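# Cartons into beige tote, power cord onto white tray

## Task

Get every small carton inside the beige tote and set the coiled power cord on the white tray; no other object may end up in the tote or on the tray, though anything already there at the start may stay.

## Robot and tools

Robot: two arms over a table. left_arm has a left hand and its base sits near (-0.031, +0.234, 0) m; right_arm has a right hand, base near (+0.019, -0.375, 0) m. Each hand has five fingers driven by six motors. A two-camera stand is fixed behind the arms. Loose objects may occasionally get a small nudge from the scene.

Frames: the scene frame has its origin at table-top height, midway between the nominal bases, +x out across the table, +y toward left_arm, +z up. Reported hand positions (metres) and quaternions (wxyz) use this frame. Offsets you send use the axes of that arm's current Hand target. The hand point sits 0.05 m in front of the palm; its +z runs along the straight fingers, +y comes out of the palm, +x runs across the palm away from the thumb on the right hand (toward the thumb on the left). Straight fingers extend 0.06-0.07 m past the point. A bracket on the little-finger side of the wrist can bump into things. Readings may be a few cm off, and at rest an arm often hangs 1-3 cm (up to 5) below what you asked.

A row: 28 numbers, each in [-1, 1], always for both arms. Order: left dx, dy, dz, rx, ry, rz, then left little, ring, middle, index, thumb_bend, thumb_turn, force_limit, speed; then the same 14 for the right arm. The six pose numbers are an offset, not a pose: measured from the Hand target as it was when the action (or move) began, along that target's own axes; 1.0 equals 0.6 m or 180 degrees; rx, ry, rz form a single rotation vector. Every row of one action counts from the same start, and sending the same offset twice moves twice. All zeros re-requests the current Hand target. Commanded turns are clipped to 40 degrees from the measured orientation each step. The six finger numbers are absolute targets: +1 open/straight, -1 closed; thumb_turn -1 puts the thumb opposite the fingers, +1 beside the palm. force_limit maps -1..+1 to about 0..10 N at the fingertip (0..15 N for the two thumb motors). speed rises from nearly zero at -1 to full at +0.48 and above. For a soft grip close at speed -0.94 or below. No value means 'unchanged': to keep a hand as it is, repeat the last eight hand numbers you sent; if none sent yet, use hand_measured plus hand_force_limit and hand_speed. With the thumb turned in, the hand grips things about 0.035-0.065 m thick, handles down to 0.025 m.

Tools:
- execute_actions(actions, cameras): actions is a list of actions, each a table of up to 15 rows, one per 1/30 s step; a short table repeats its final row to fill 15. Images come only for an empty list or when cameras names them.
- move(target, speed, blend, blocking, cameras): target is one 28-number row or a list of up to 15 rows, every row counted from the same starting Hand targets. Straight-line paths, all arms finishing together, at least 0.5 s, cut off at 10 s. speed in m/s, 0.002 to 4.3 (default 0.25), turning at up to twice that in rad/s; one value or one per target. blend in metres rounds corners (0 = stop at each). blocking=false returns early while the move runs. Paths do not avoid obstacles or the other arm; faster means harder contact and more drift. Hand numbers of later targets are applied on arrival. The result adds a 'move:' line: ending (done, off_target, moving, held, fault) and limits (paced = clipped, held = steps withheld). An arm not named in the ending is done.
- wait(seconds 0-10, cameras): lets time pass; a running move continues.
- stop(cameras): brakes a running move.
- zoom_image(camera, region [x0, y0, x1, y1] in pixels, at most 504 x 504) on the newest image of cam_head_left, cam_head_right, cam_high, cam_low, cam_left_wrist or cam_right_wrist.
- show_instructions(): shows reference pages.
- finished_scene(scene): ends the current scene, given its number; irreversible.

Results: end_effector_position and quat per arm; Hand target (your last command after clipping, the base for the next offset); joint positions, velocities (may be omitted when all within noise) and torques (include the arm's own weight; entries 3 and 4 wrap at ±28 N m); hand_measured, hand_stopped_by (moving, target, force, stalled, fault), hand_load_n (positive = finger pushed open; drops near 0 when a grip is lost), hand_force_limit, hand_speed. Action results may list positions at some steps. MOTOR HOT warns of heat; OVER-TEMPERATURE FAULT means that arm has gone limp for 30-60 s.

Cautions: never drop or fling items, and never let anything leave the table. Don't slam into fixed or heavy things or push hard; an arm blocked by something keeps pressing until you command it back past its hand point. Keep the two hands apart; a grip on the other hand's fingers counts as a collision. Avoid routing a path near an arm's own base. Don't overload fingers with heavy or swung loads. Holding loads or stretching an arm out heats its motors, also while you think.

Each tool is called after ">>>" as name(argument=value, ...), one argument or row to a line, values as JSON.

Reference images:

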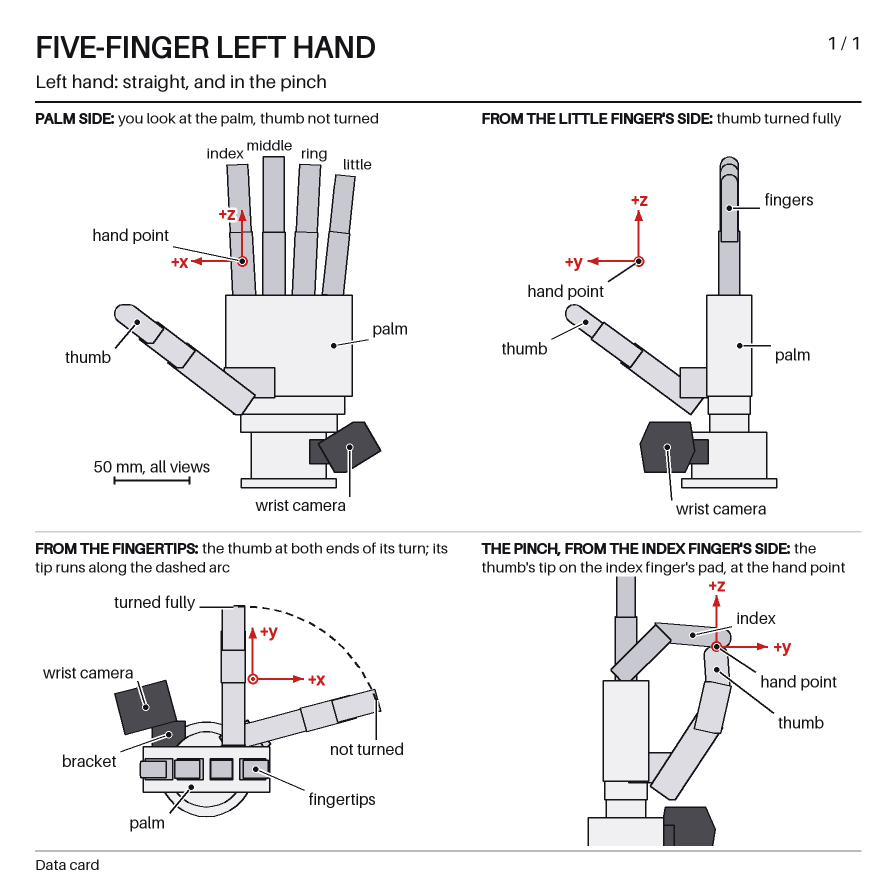

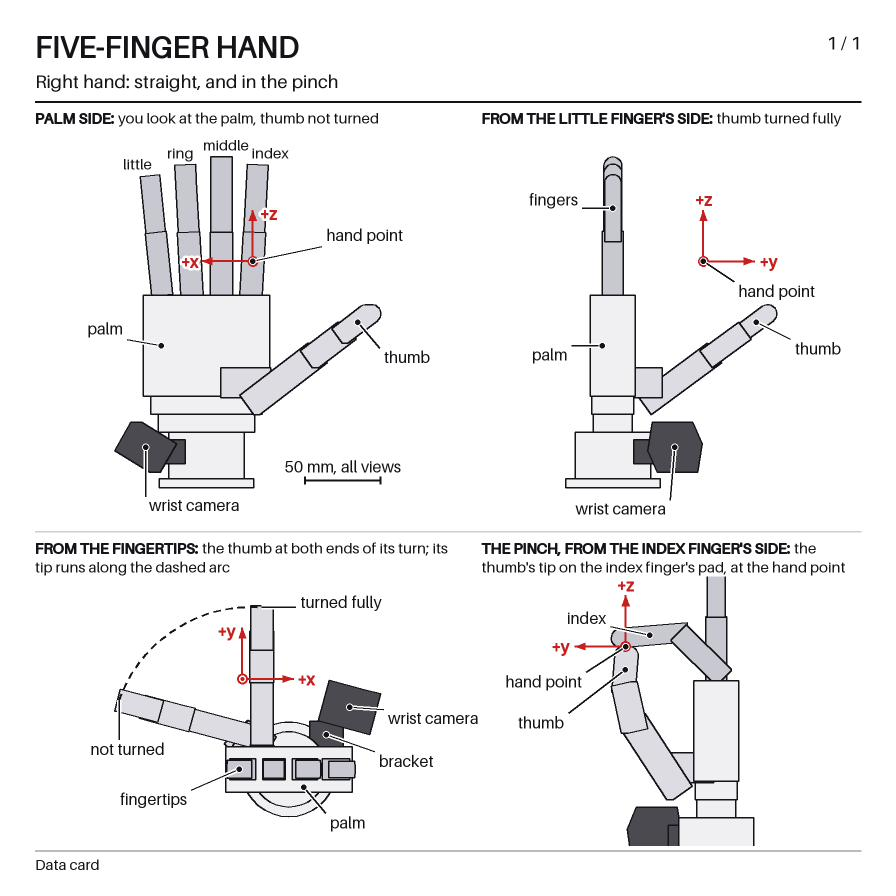

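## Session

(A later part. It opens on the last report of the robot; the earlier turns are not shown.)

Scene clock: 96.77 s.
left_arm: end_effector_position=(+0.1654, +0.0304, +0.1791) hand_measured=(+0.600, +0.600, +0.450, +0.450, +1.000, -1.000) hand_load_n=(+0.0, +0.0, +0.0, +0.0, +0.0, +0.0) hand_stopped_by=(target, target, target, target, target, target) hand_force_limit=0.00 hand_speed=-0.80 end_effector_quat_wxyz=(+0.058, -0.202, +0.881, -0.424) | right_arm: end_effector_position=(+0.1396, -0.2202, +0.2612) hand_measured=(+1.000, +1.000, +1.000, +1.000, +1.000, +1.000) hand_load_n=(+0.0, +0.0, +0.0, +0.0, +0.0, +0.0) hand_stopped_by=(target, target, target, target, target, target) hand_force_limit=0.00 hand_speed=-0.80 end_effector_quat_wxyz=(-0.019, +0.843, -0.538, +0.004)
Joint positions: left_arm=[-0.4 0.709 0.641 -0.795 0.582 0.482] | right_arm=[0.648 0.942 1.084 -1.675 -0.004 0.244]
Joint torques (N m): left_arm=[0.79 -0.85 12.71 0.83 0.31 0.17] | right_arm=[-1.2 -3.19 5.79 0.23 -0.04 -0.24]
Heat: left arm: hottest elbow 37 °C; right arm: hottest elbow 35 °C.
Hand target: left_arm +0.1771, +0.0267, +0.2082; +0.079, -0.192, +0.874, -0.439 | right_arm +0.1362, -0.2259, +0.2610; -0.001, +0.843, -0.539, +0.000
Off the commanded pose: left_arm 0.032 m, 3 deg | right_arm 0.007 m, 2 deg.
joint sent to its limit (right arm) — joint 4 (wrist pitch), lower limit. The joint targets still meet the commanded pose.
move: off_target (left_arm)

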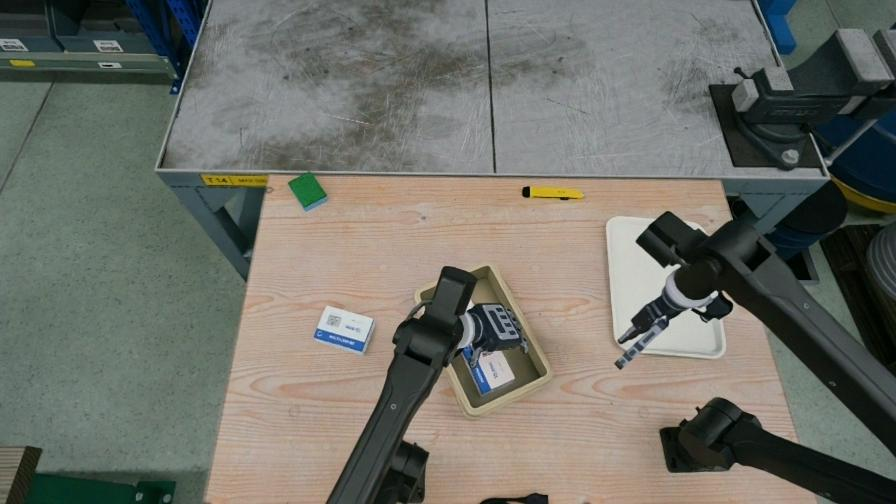

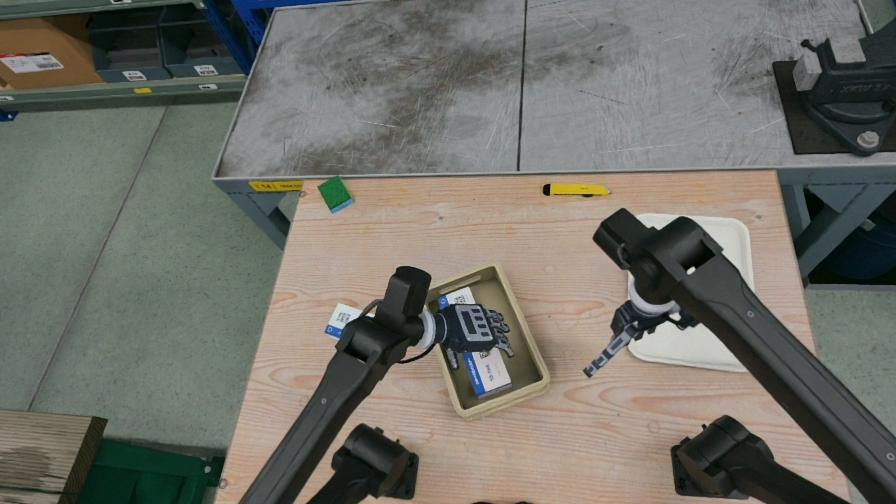

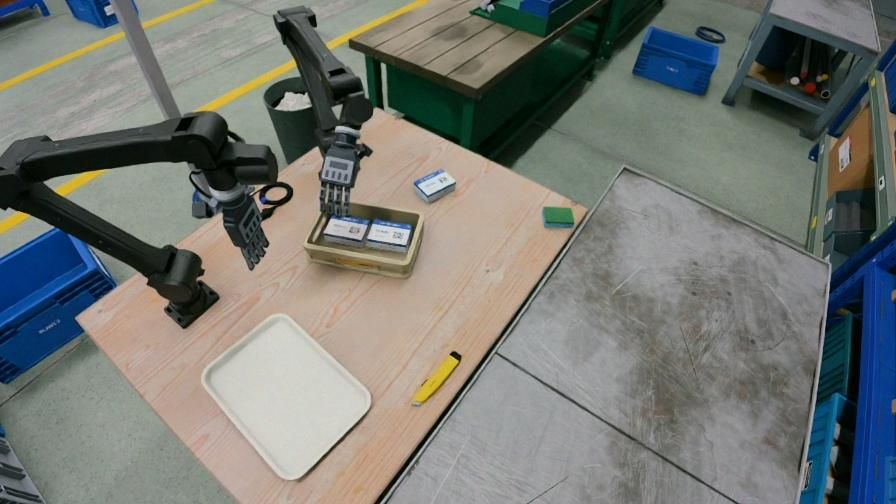

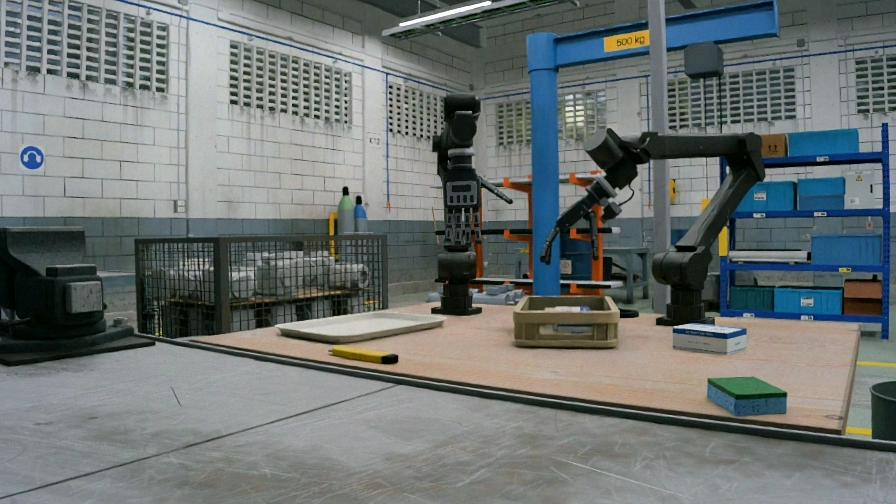

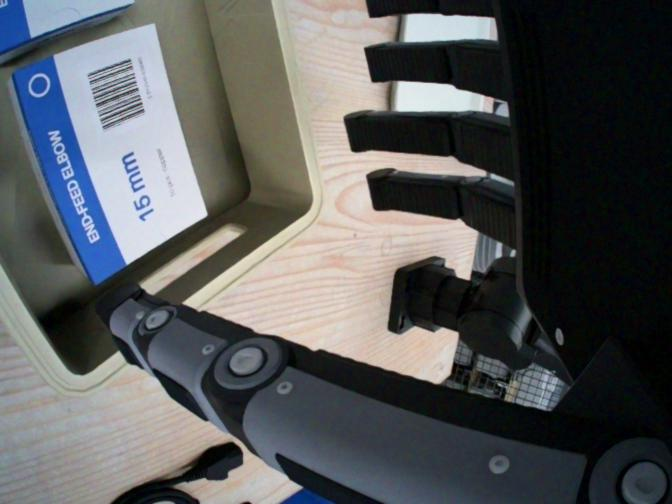

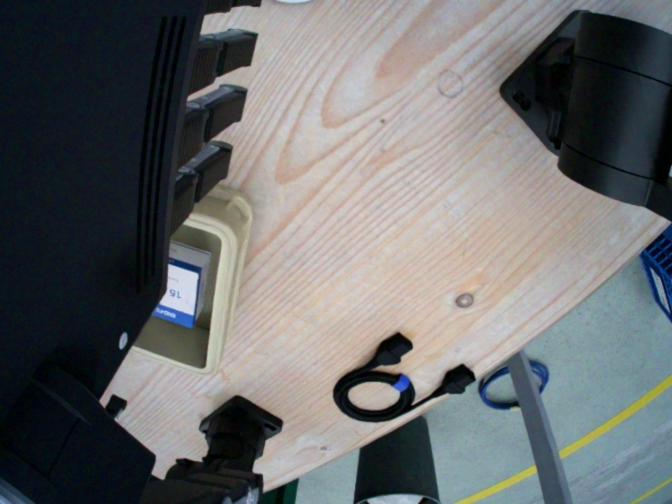

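>>> move(
  target=[
    [-0.252,0.0435,-0.1525,0.0042,-0.1153,-0.0869, 0.6,0.6,0.6,0.6,1,-1,0.0,-0.4, 0,0,0,0,0,0, 1,1,1,1,1,1,0,-0.8],
    [-0.3265,0.2857,-0.2617,0.0084,-0.2328,-0.1755, 0.6,0.6,0.6,0.6,1,-1,0.0,-0.4, 0,0,0,0,0,0, 1,1,1,1,1,1,0,-0.8],
  ],
  speed=0.25,
  blend=0.04,
  cameras=["all"],
)

>>> zoom_image(
  camera="cam_head_left",
  region=[280, 220, 440, 380],
)

>>> zoom_image(
  camera="cam_head_right",
  region=[280, 220, 440, 380],
)

>>> zoom_image(
  camera="cam_high",
  region=[370, 80, 500, 220],
)

>>> zoom_image(
  camera="cam_low",
  region=[640, 220, 780, 360],
)

Scene clock: 100.03 s.
left_arm: end_effector_position=(+0.2618, +0.3111, +0.1657) hand_measured=(+0.600, +0.600, +0.600, +0.600, +1.000, -1.000) hand_load_n=(+0.0, +0.0, +0.0, -0.5, +0.0, +0.0) hand_stopped_by=(target, target, target, target, target, target) hand_force_limit=0.00 hand_speed=-0.40 end_effector_quat_wxyz=(+0.265, -0.558, +0.699, -0.360) | right_arm: end_effector_position=(+0.1396, -0.2202, +0.2612) hand_measured=(+1.000, +1.000, +1.000, +1.000, +1.000, +1.000) hand_load_n=(+0.0, -0.5, +0.0, +0.0, +0.0, +0.0) hand_stopped_by=(target, target, target, target, target, target) hand_force_limit=0.00 hand_speed=-0.80 end_effector_quat_wxyz=(-0.019, +0.843, -0.538, +0.004)
Joint positions: left_arm=[0.666 0.806 0.638 -0.716 0.683 0.618] | right_arm=[0.648 0.942 1.084 -1.675 -0.004 0.244]
Joint torques (N m): left_arm=[1.03 -0.26 7.86 1.52 0.37 0.24] | right_arm=[-1.49 -2.9 5.78 0.27 -0.04 -0.23]
Heat: left arm: hottest elbow 37 °C; right arm: hottest elbow 35 °C.
Hand target: left_arm +0.2622, +0.3146, +0.1601; +0.266, -0.559, +0.699, -0.358 | right_arm +0.1362, -0.2259, +0.2610; -0.001, +0.843, -0.539, +0.000
Off the commanded pose: left_arm 0.007 m, 0 deg | right_arm 0.007 m, 2 deg.
joint sent to its limit (right arm) — joint 4 (wrist pitch), lower limit. The joint targets still meet the commanded pose.
move: done

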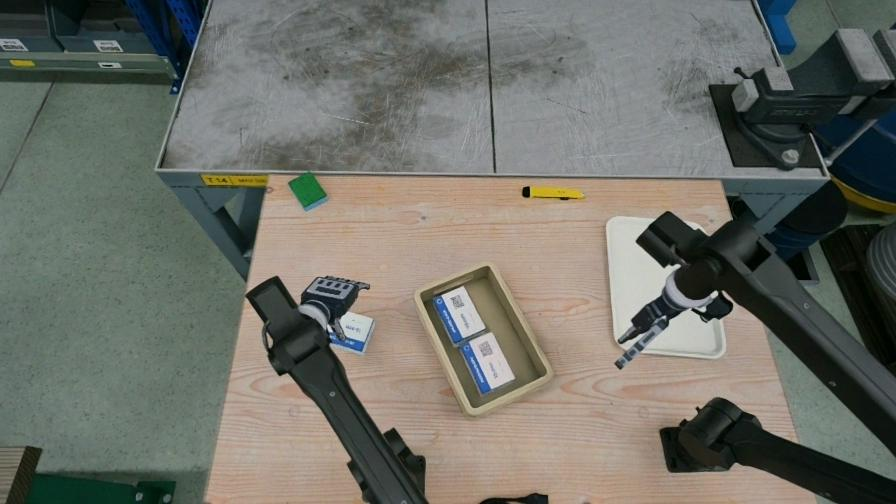

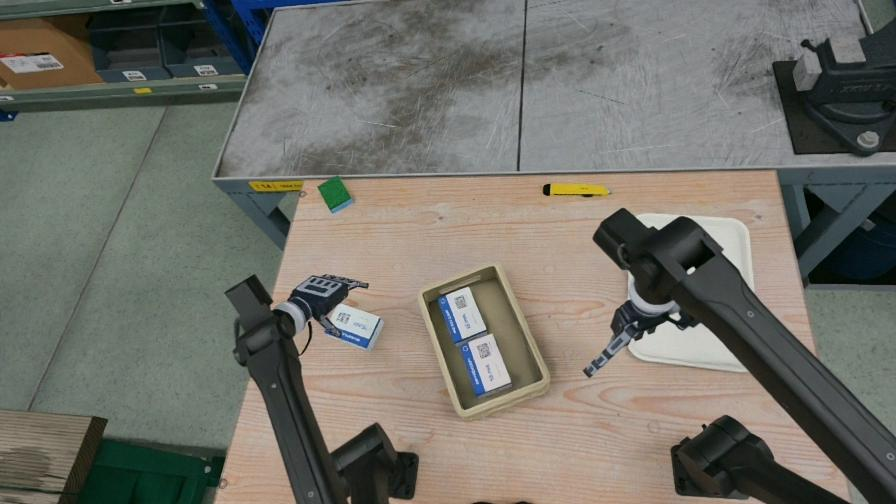

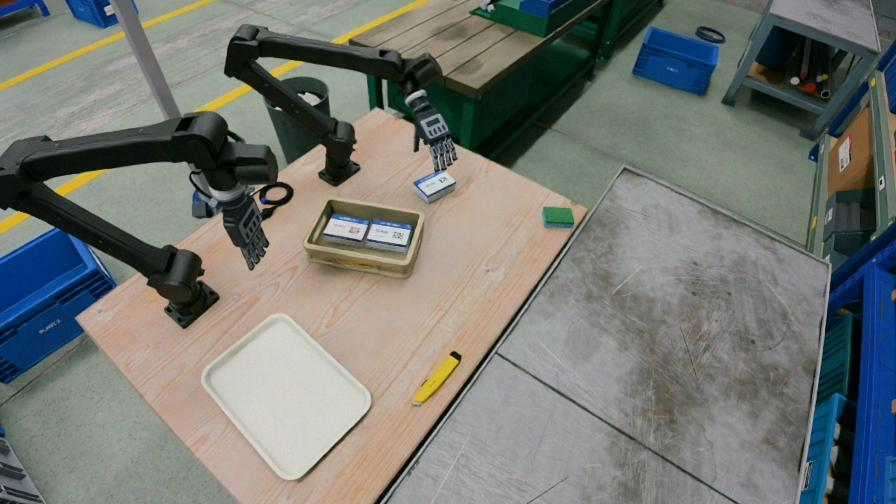

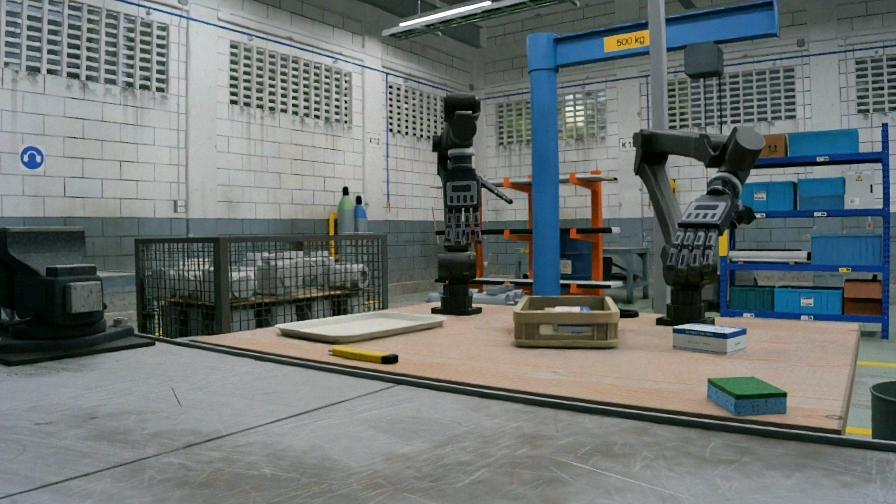

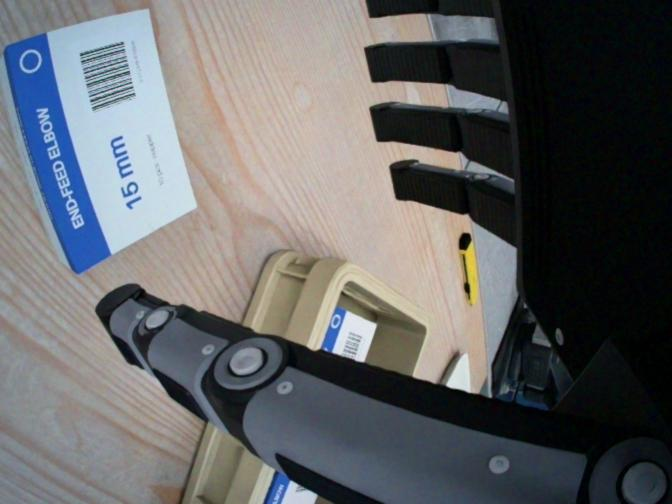

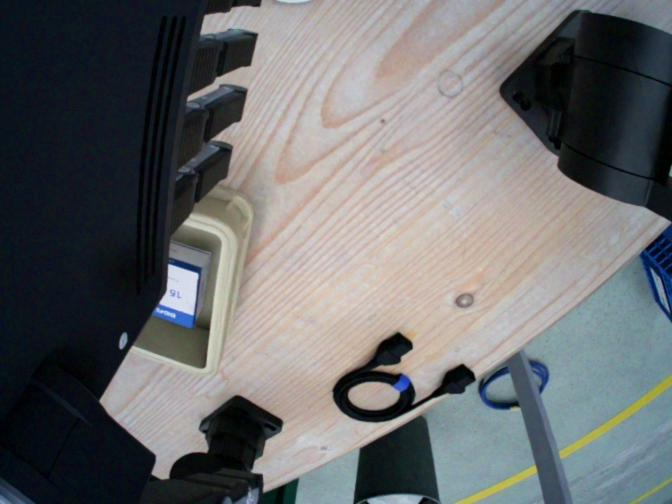

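Scaled by 3.150 from the camera's 896x504 image, which has a finer 1280x720 frame.

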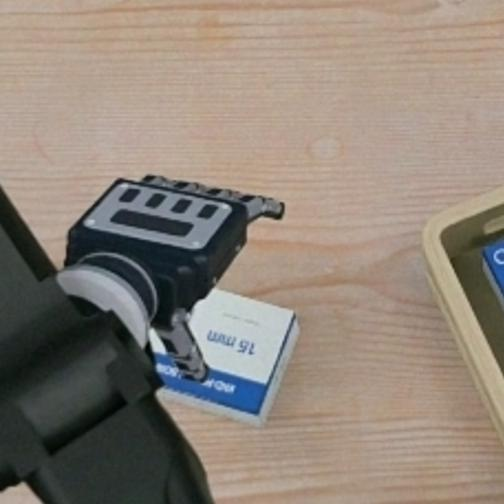

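Scaled by 3.150 from the camera's 896x504 image, which has a finer 1280x720 frame.

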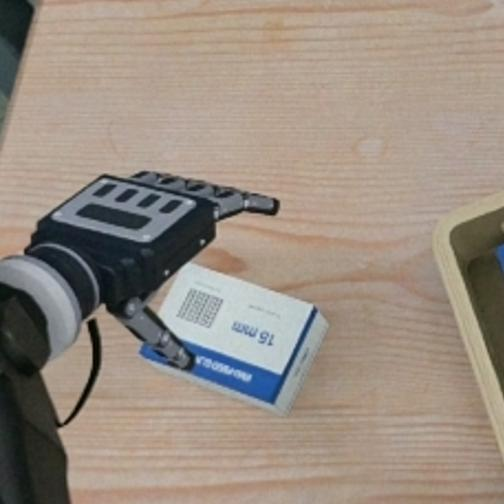

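Scaled by 3.600 from the camera's 896x504 image, which has a finer 1280x720 frame.

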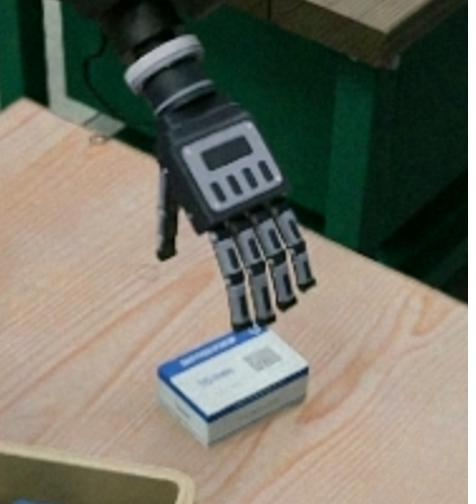

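Scaled by 3.600 from the camera's 896x504 image, which has a finer 1280x720 frame.

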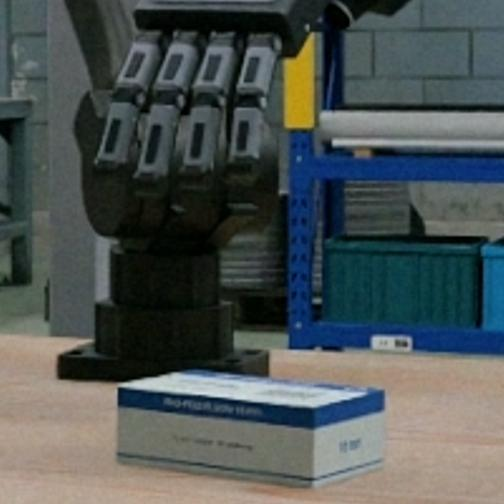

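>>> move(
  target=[-0.0627,0.0948,0.0513,0,0,0, 0.6,0.6,0.6,0.6,1,-1,0.0,-0.4, 0,0,0,0,0,0, 1,1,1,1,1,1,0,-0.8],
  speed=0.15,
  cameras=["cam_head_left","cam_head_right","cam_high","cam_low","cam_left_wrist"],
)

>>> zoom_image(
  camera="cam_head_left",
  region=[280, 220, 440, 380],
)

>>> zoom_image(
  camera="cam_head_right",
  region=[280, 220, 440, 380],
)

>>> zoom_image(
  camera="cam_high",
  region=[370, 80, 500, 220],
)

>>> zoom_image(
  camera="cam_low",
  region=[640, 220, 780, 360],
)

Scene clock: 101.80 s.
left_arm: end_effector_position=(+0.2614, +0.3486, +0.1002) hand_measured=(+0.600, +0.600, +0.600, +0.600, +1.000, -1.000) hand_load_n=(+0.0, +0.0, +0.0, +0.0, +0.0, +0.0) hand_stopped_by=(target, target, target, target, target, target) hand_force_limit=0.00 hand_speed=-0.40 end_effector_quat_wxyz=(+0.265, -0.559, +0.699, -0.359) | right_arm: end_effector_position=(+0.1396, -0.2202, +0.2612) hand_measured=(+1.000, +1.000, +1.000, +1.000, +1.000, +1.000) hand_load_n=(+0.0, +0.0, -0.5, +0.0, +0.0, +0.0) hand_stopped_by=(target, target, target, target, target, target) hand_force_limit=0.00 hand_speed=-0.80 end_effector_quat_wxyz=(-0.019, +0.843, -0.538, +0.004)
Joint positions: left_arm=[0.784 0.977 0.552 -0.543 0.752 0.742] | right_arm=[0.648 0.942 1.084 -1.675 -0.004 0.244]
Joint torques (N m): left_arm=[0.91 -1.14 7.38 1.43 0.43 0.24] | right_arm=[-1.14 -2.61 5.72 0.31 -0.05 -0.21]
Heat: left arm: hottest elbow 37 °C; right arm: hottest elbow 35 °C.
Hand target: left_arm +0.2612, +0.3516, +0.0952; +0.265, -0.559, +0.699, -0.358 | right_arm +0.1362, -0.2259, +0.2610; -0.001, +0.843, -0.539, +0.000
Off the commanded pose: left_arm 0.006 m, 0 deg | right_arm 0.007 m, 2 deg.
joint sent to its limit (right arm) — joint 4 (wrist pitch), lower limit. The joint targets still meet the commanded pose.
move: done
Images, in order (width x height): cam_head_left 896x504, cam_head_right 896x504, cam_high 896x504, cam_low 896x504, cam_left_wrist 672x504.

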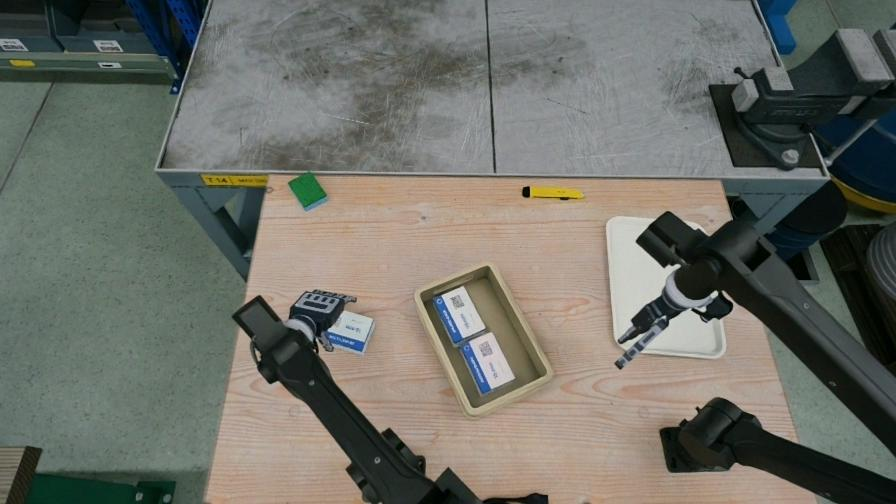

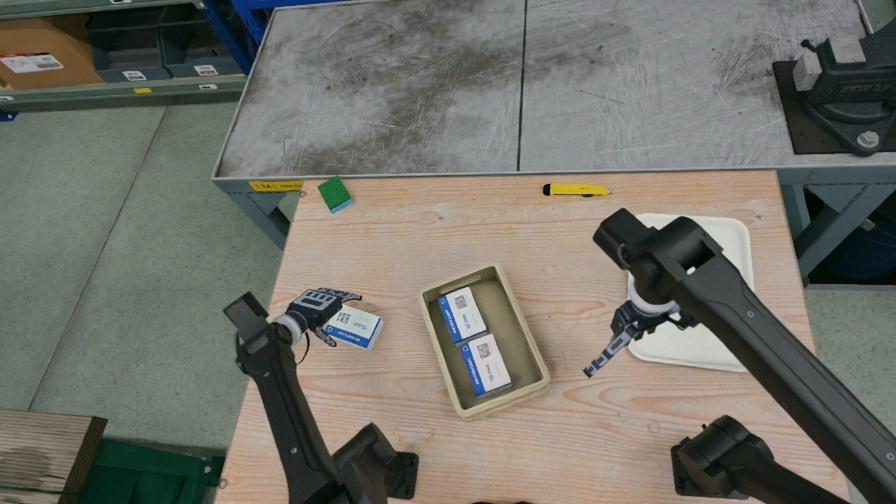

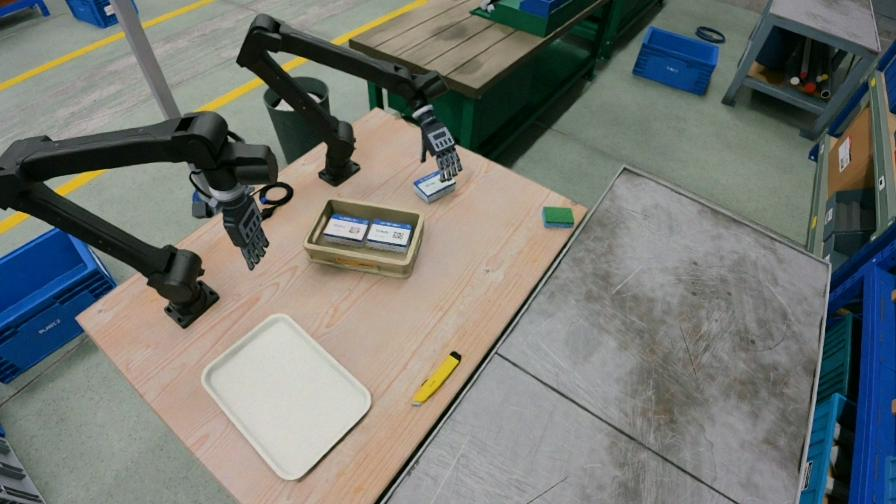

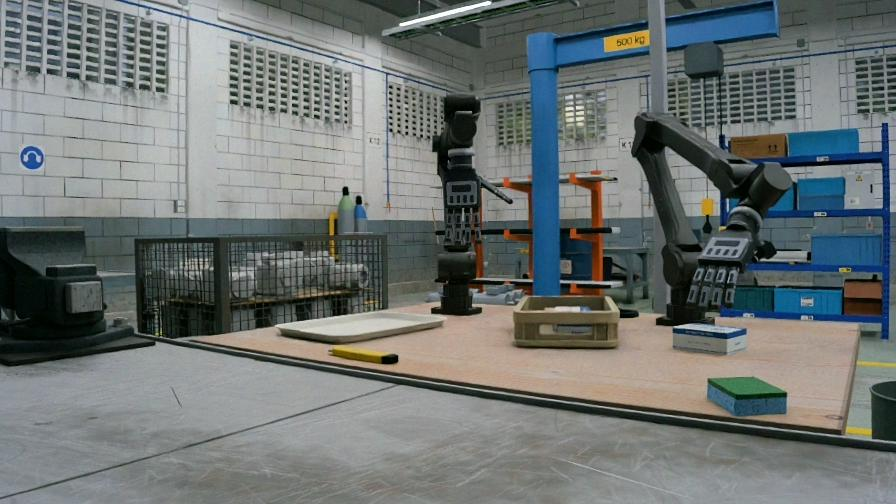

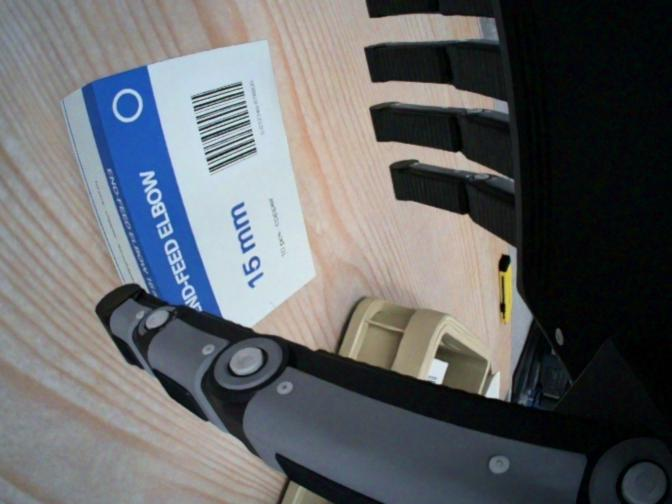

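Scaled by 3.150 from the camera's 896x504 image, which has a finer 1280x720 frame.

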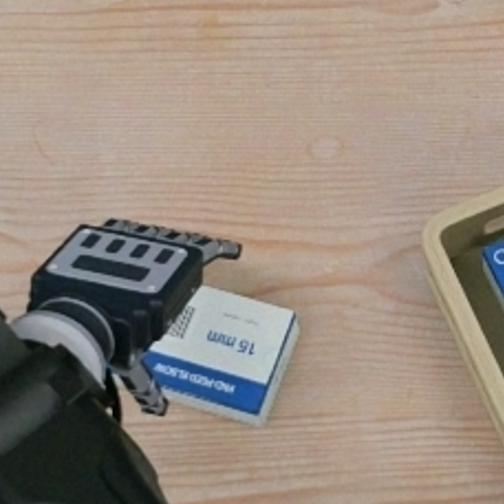

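Scaled by 3.150 from the camera's 896x504 image, which has a finer 1280x720 frame.

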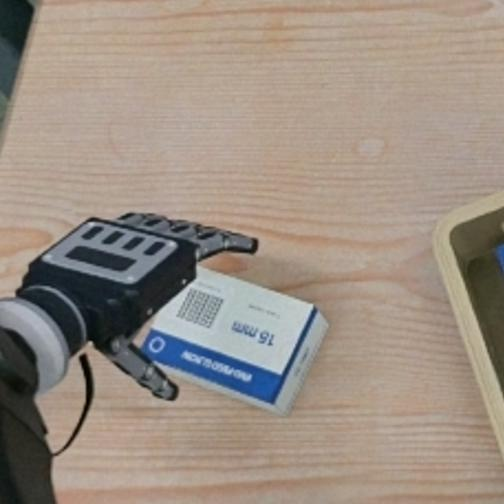

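Scaled by 3.600 from the camera's 896x504 image, which has a finer 1280x720 frame.

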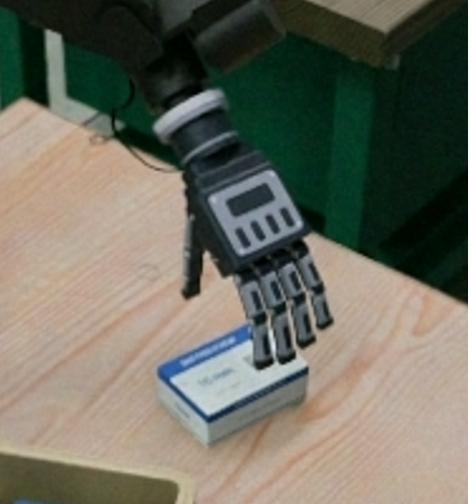

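Scaled by 3.600 from the camera's 896x504 image, which has a finer 1280x720 frame.

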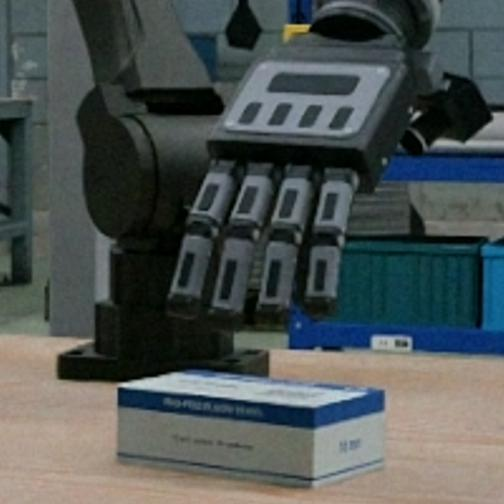

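>>> move(
  target=[-0.0017,0.0683,0.056,0,0,0, 0.6,0.6,0.6,0.6,1,-1,0.0,-0.4, 0,0,0,0,0,0, 1,1,1,1,1,1,0,-0.8],
  speed=0.08,
  cameras=["cam_head_left","cam_head_right","cam_high","cam_low","cam_left_wrist"],
)

>>> zoom_image(
  camera="cam_head_right",
  region=[280, 220, 440, 380],
)

>>> zoom_image(
  camera="cam_high",
  region=[370, 80, 500, 220],
)

>>> zoom_image(
  camera="cam_low",
  region=[640, 220, 780, 360],
)

Scene clock: 103.87 s.
left_arm: end_effector_position=(+0.2640, +0.3512, +0.0480) hand_measured=(+0.600, +0.600, +0.600, +0.600, +1.000, -1.000) hand_load_n=(-0.5, +0.0, +0.0, +0.0, +0.0, +0.0) hand_stopped_by=(target, target, target, target, target, target) hand_force_limit=0.00 hand_speed=-0.40 end_effector_quat_wxyz=(+0.269, -0.557, +0.699, -0.359) | right_arm: end_effector_position=(+0.1396, -0.2202, +0.2612) hand_measured=(+1.000, +1.000, +1.000, +1.000, +1.000, +1.000) hand_load_n=(+0.0, +0.0, +0.0, +0.0, +0.0, +0.0) hand_stopped_by=(target, target, target, target, target, target) hand_force_limit=0.00 hand_speed=-0.80 end_effector_quat_wxyz=(-0.019, +0.843, -0.538, +0.004)
Joint positions: left_arm=[0.784 1.093 0.46 -0.327 0.752 0.743] | right_arm=[0.648 0.942 1.084 -1.675 -0.004 0.244]
Joint torques (N m): left_arm=[0.38 -1.79 6.48 1.39 0.29 0.14] | right_arm=[-1.14 -2.67 5.71 0.18 -0.03 -0.17]
Heat: left arm: hottest elbow 37 °C; right arm: hottest elbow 35 °C.
Hand target: left_arm +0.2632, +0.3506, +0.0423; +0.266, -0.559, +0.699, -0.358 | right_arm +0.1362, -0.2259, +0.2610; -0.001, +0.843, -0.539, +0.000
Off the commanded pose: left_arm 0.006 m, 0 deg | right_arm 0.007 m, 2 deg.
joint sent to its limit (right arm) — joint 4 (wrist pitch), lower limit. The joint targets still meet the commanded pose.
move: done
Images, in order (width x height): cam_head_left 896x504, cam_head_right 896x504, cam_high 896x504, cam_low 896x504, cam_left_wrist 672x504.

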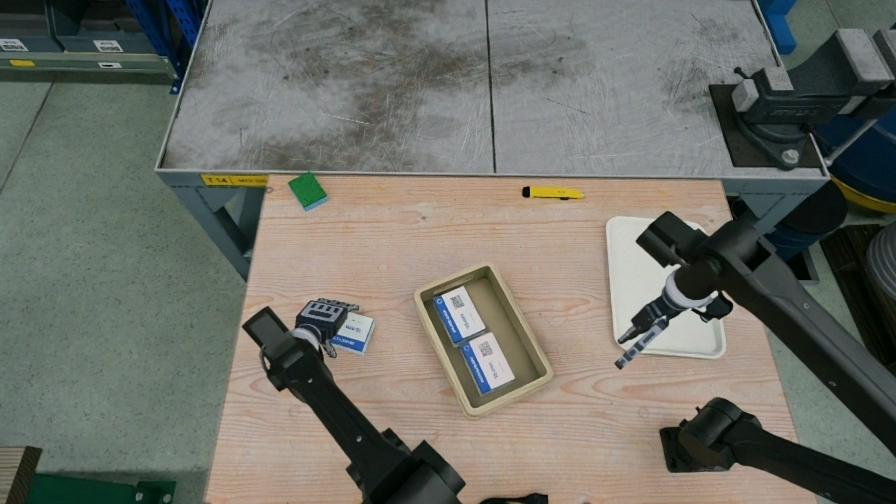

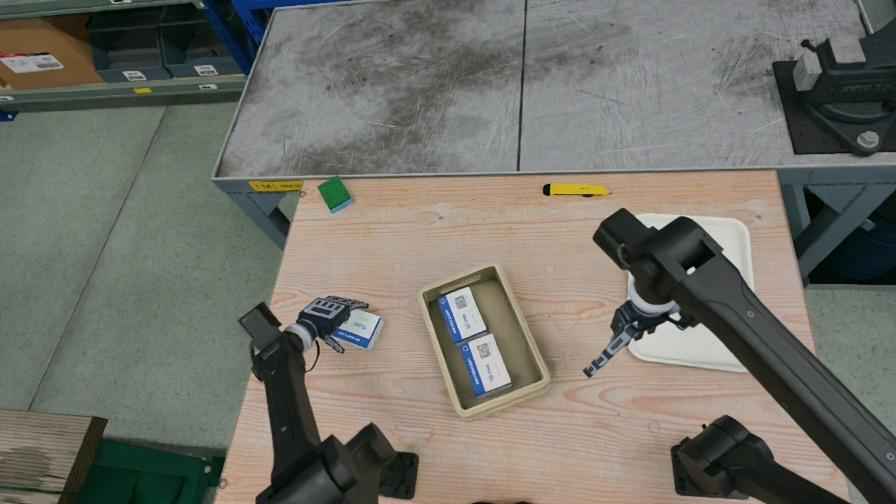

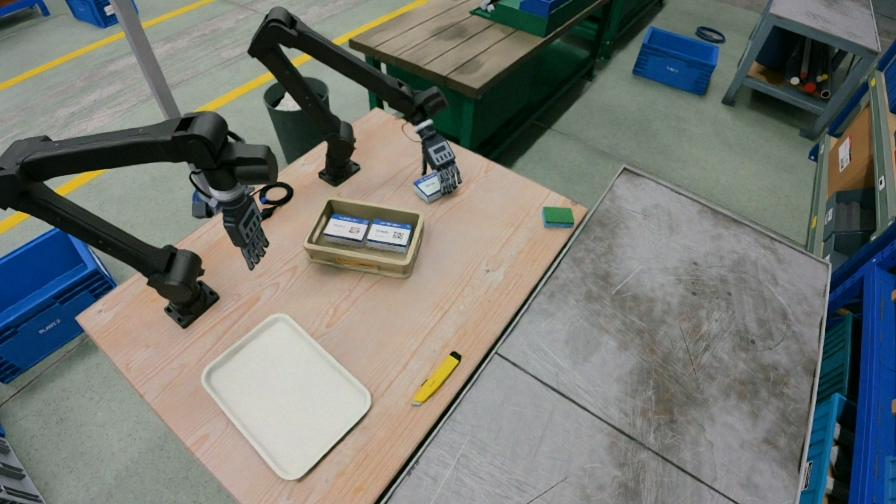

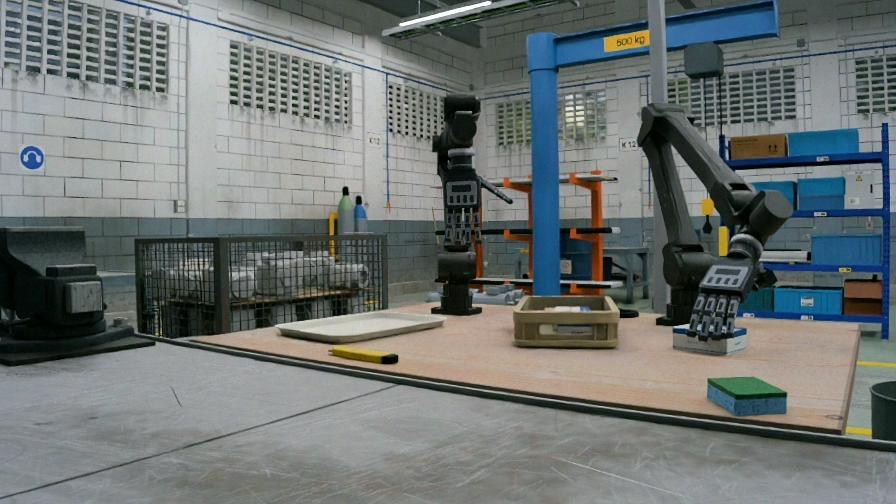

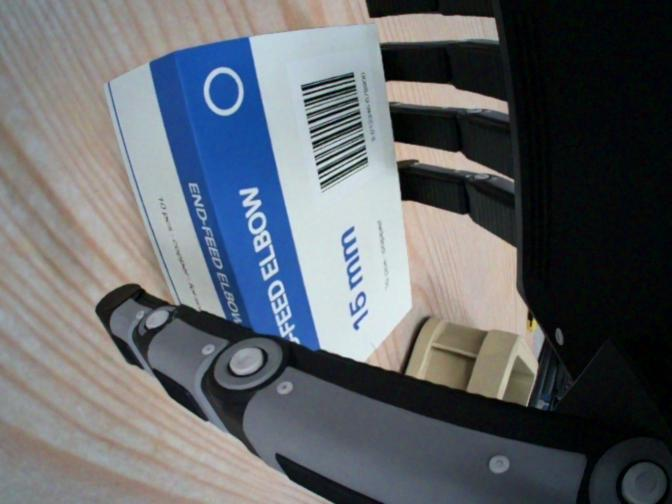

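Scaled by 3.150 from the camera's 896x504 image, which has a finer 1280x720 frame.

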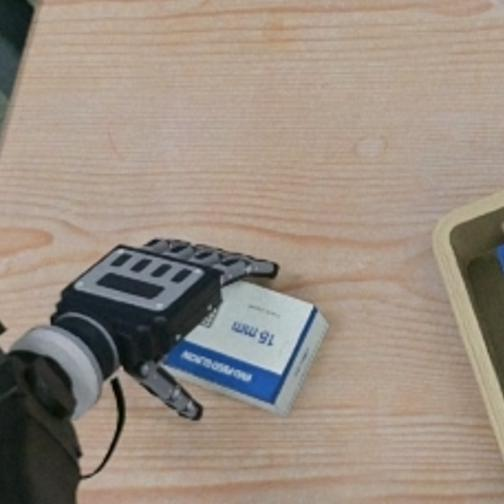

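Scaled by 3.600 from the camera's 896x504 image, which has a finer 1280x720 frame.

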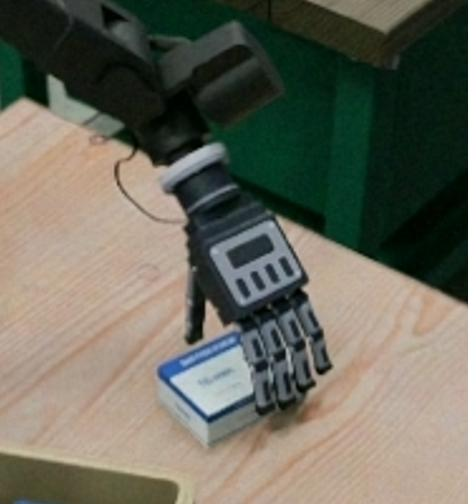

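Scaled by 3.600 from the camera's 896x504 image, which has a finer 1280x720 frame.

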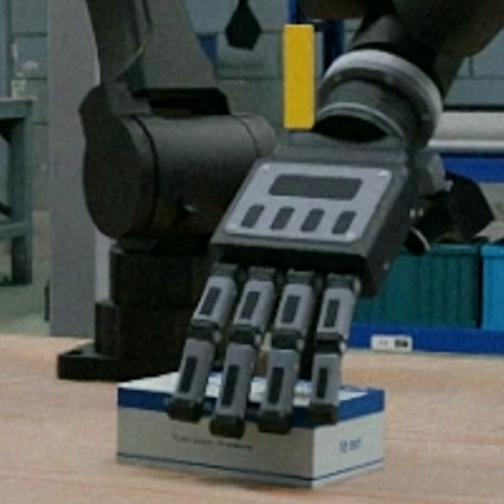

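>>> move(
  target=[
    [0,0,0,0,0,0, 0.6,0.6,-0.3,-0.3,1,-1,0.0,-0.8, 0,0,0,0,0,0, 1,1,1,1,1,1,0,-0.8],
    [0.0071,-0.1995,-0.1505,0,0,0, 0.6,0.6,-0.3,-0.3,1,-1,0.0,-0.8, 0,0,0,0,0,0, 1,1,1,1,1,1,0,-0.8],
  ],
  speed=0.12,
  cameras=["cam_low","cam_high","cam_left_wrist"],
)

Scene clock: 107.07 s.
left_arm: end_effector_position=(+0.2481, +0.3379, +0.1567) hand_measured=(+0.600, +0.600, +0.216, +0.214, +1.000, -1.000) hand_load_n=(+0.0, +0.0, +11.5, +7.0, +2.5, +0.0) hand_stopped_by=(target, target, force, force, target, target) hand_force_limit=0.00 hand_speed=-0.80 end_effector_quat_wxyz=(+0.230, -0.578, +0.696, -0.358) | right_arm: end_effector_position=(+0.1396, -0.2202, +0.2612) hand_measured=(+1.000, +1.000, +1.000, +1.000, +1.000, +1.000) hand_load_n=(+0.0, +0.0, +0.0, +0.0, +0.0, +0.5) hand_stopped_by=(target, target, target, target, target, target) hand_force_limit=0.00 hand_speed=-0.80 end_effector_quat_wxyz=(-0.019, +0.843, -0.538, +0.004)
Joint positions: left_arm=[0.784 0.906 0.688 -0.828 0.743 0.743] | right_arm=[0.648 0.942 1.084 -1.675 -0.004 0.244]
Joint torques (N m): left_arm=[0.32 -3.08 13.24 0.68 0.64 0.12] | right_arm=[-1.03 -2.55 5.85 0.25 -0.06 -0.19]
Heat: left arm: hottest elbow 37 °C; right arm: hottest elbow 35 °C.
Hand target: left_arm +0.2632, +0.3506, +0.1924; +0.266, -0.559, +0.699, -0.358 | right_arm +0.1362, -0.2259, +0.2610; -0.001, +0.843, -0.539, +0.000
Off the commanded pose: left_arm 0.041 m, 5 deg | right_arm 0.007 m, 2 deg.
joint sent to its limit (right arm) — joint 4 (wrist pitch), lower limit. The joint targets still meet the commanded pose.
move: off_target (left_arm)
Images, in order (width x height): cam_high 896x504, cam_low 896x504, cam_left_wrist 672x504.

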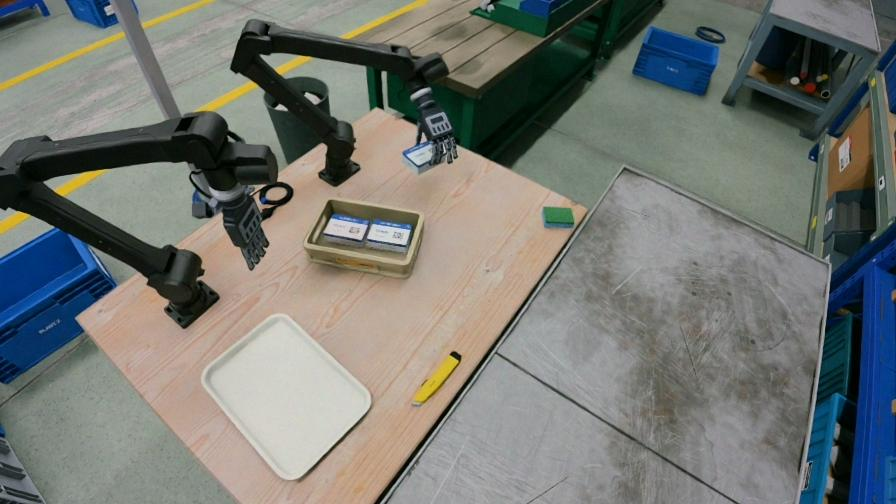

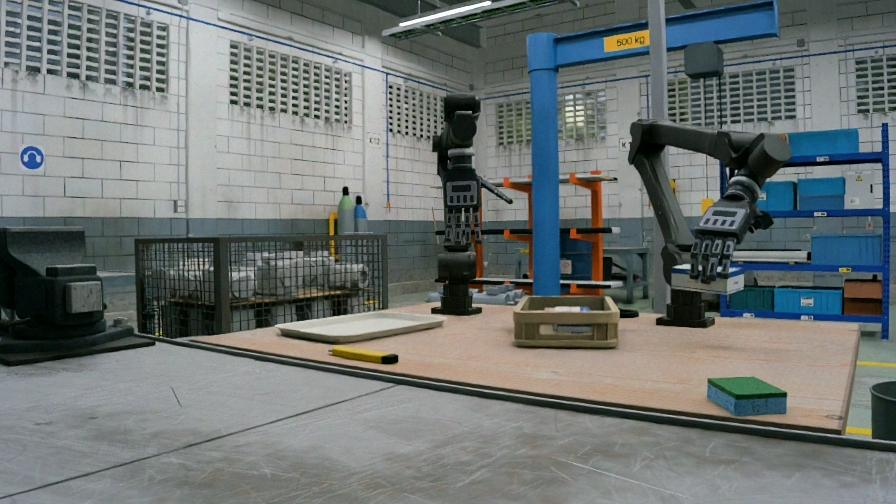

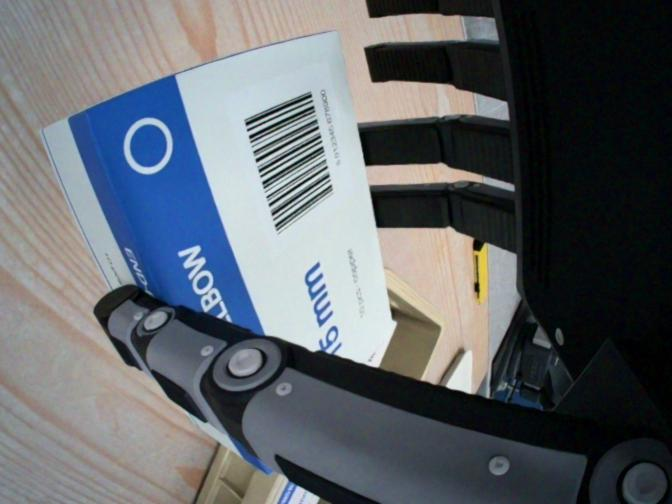

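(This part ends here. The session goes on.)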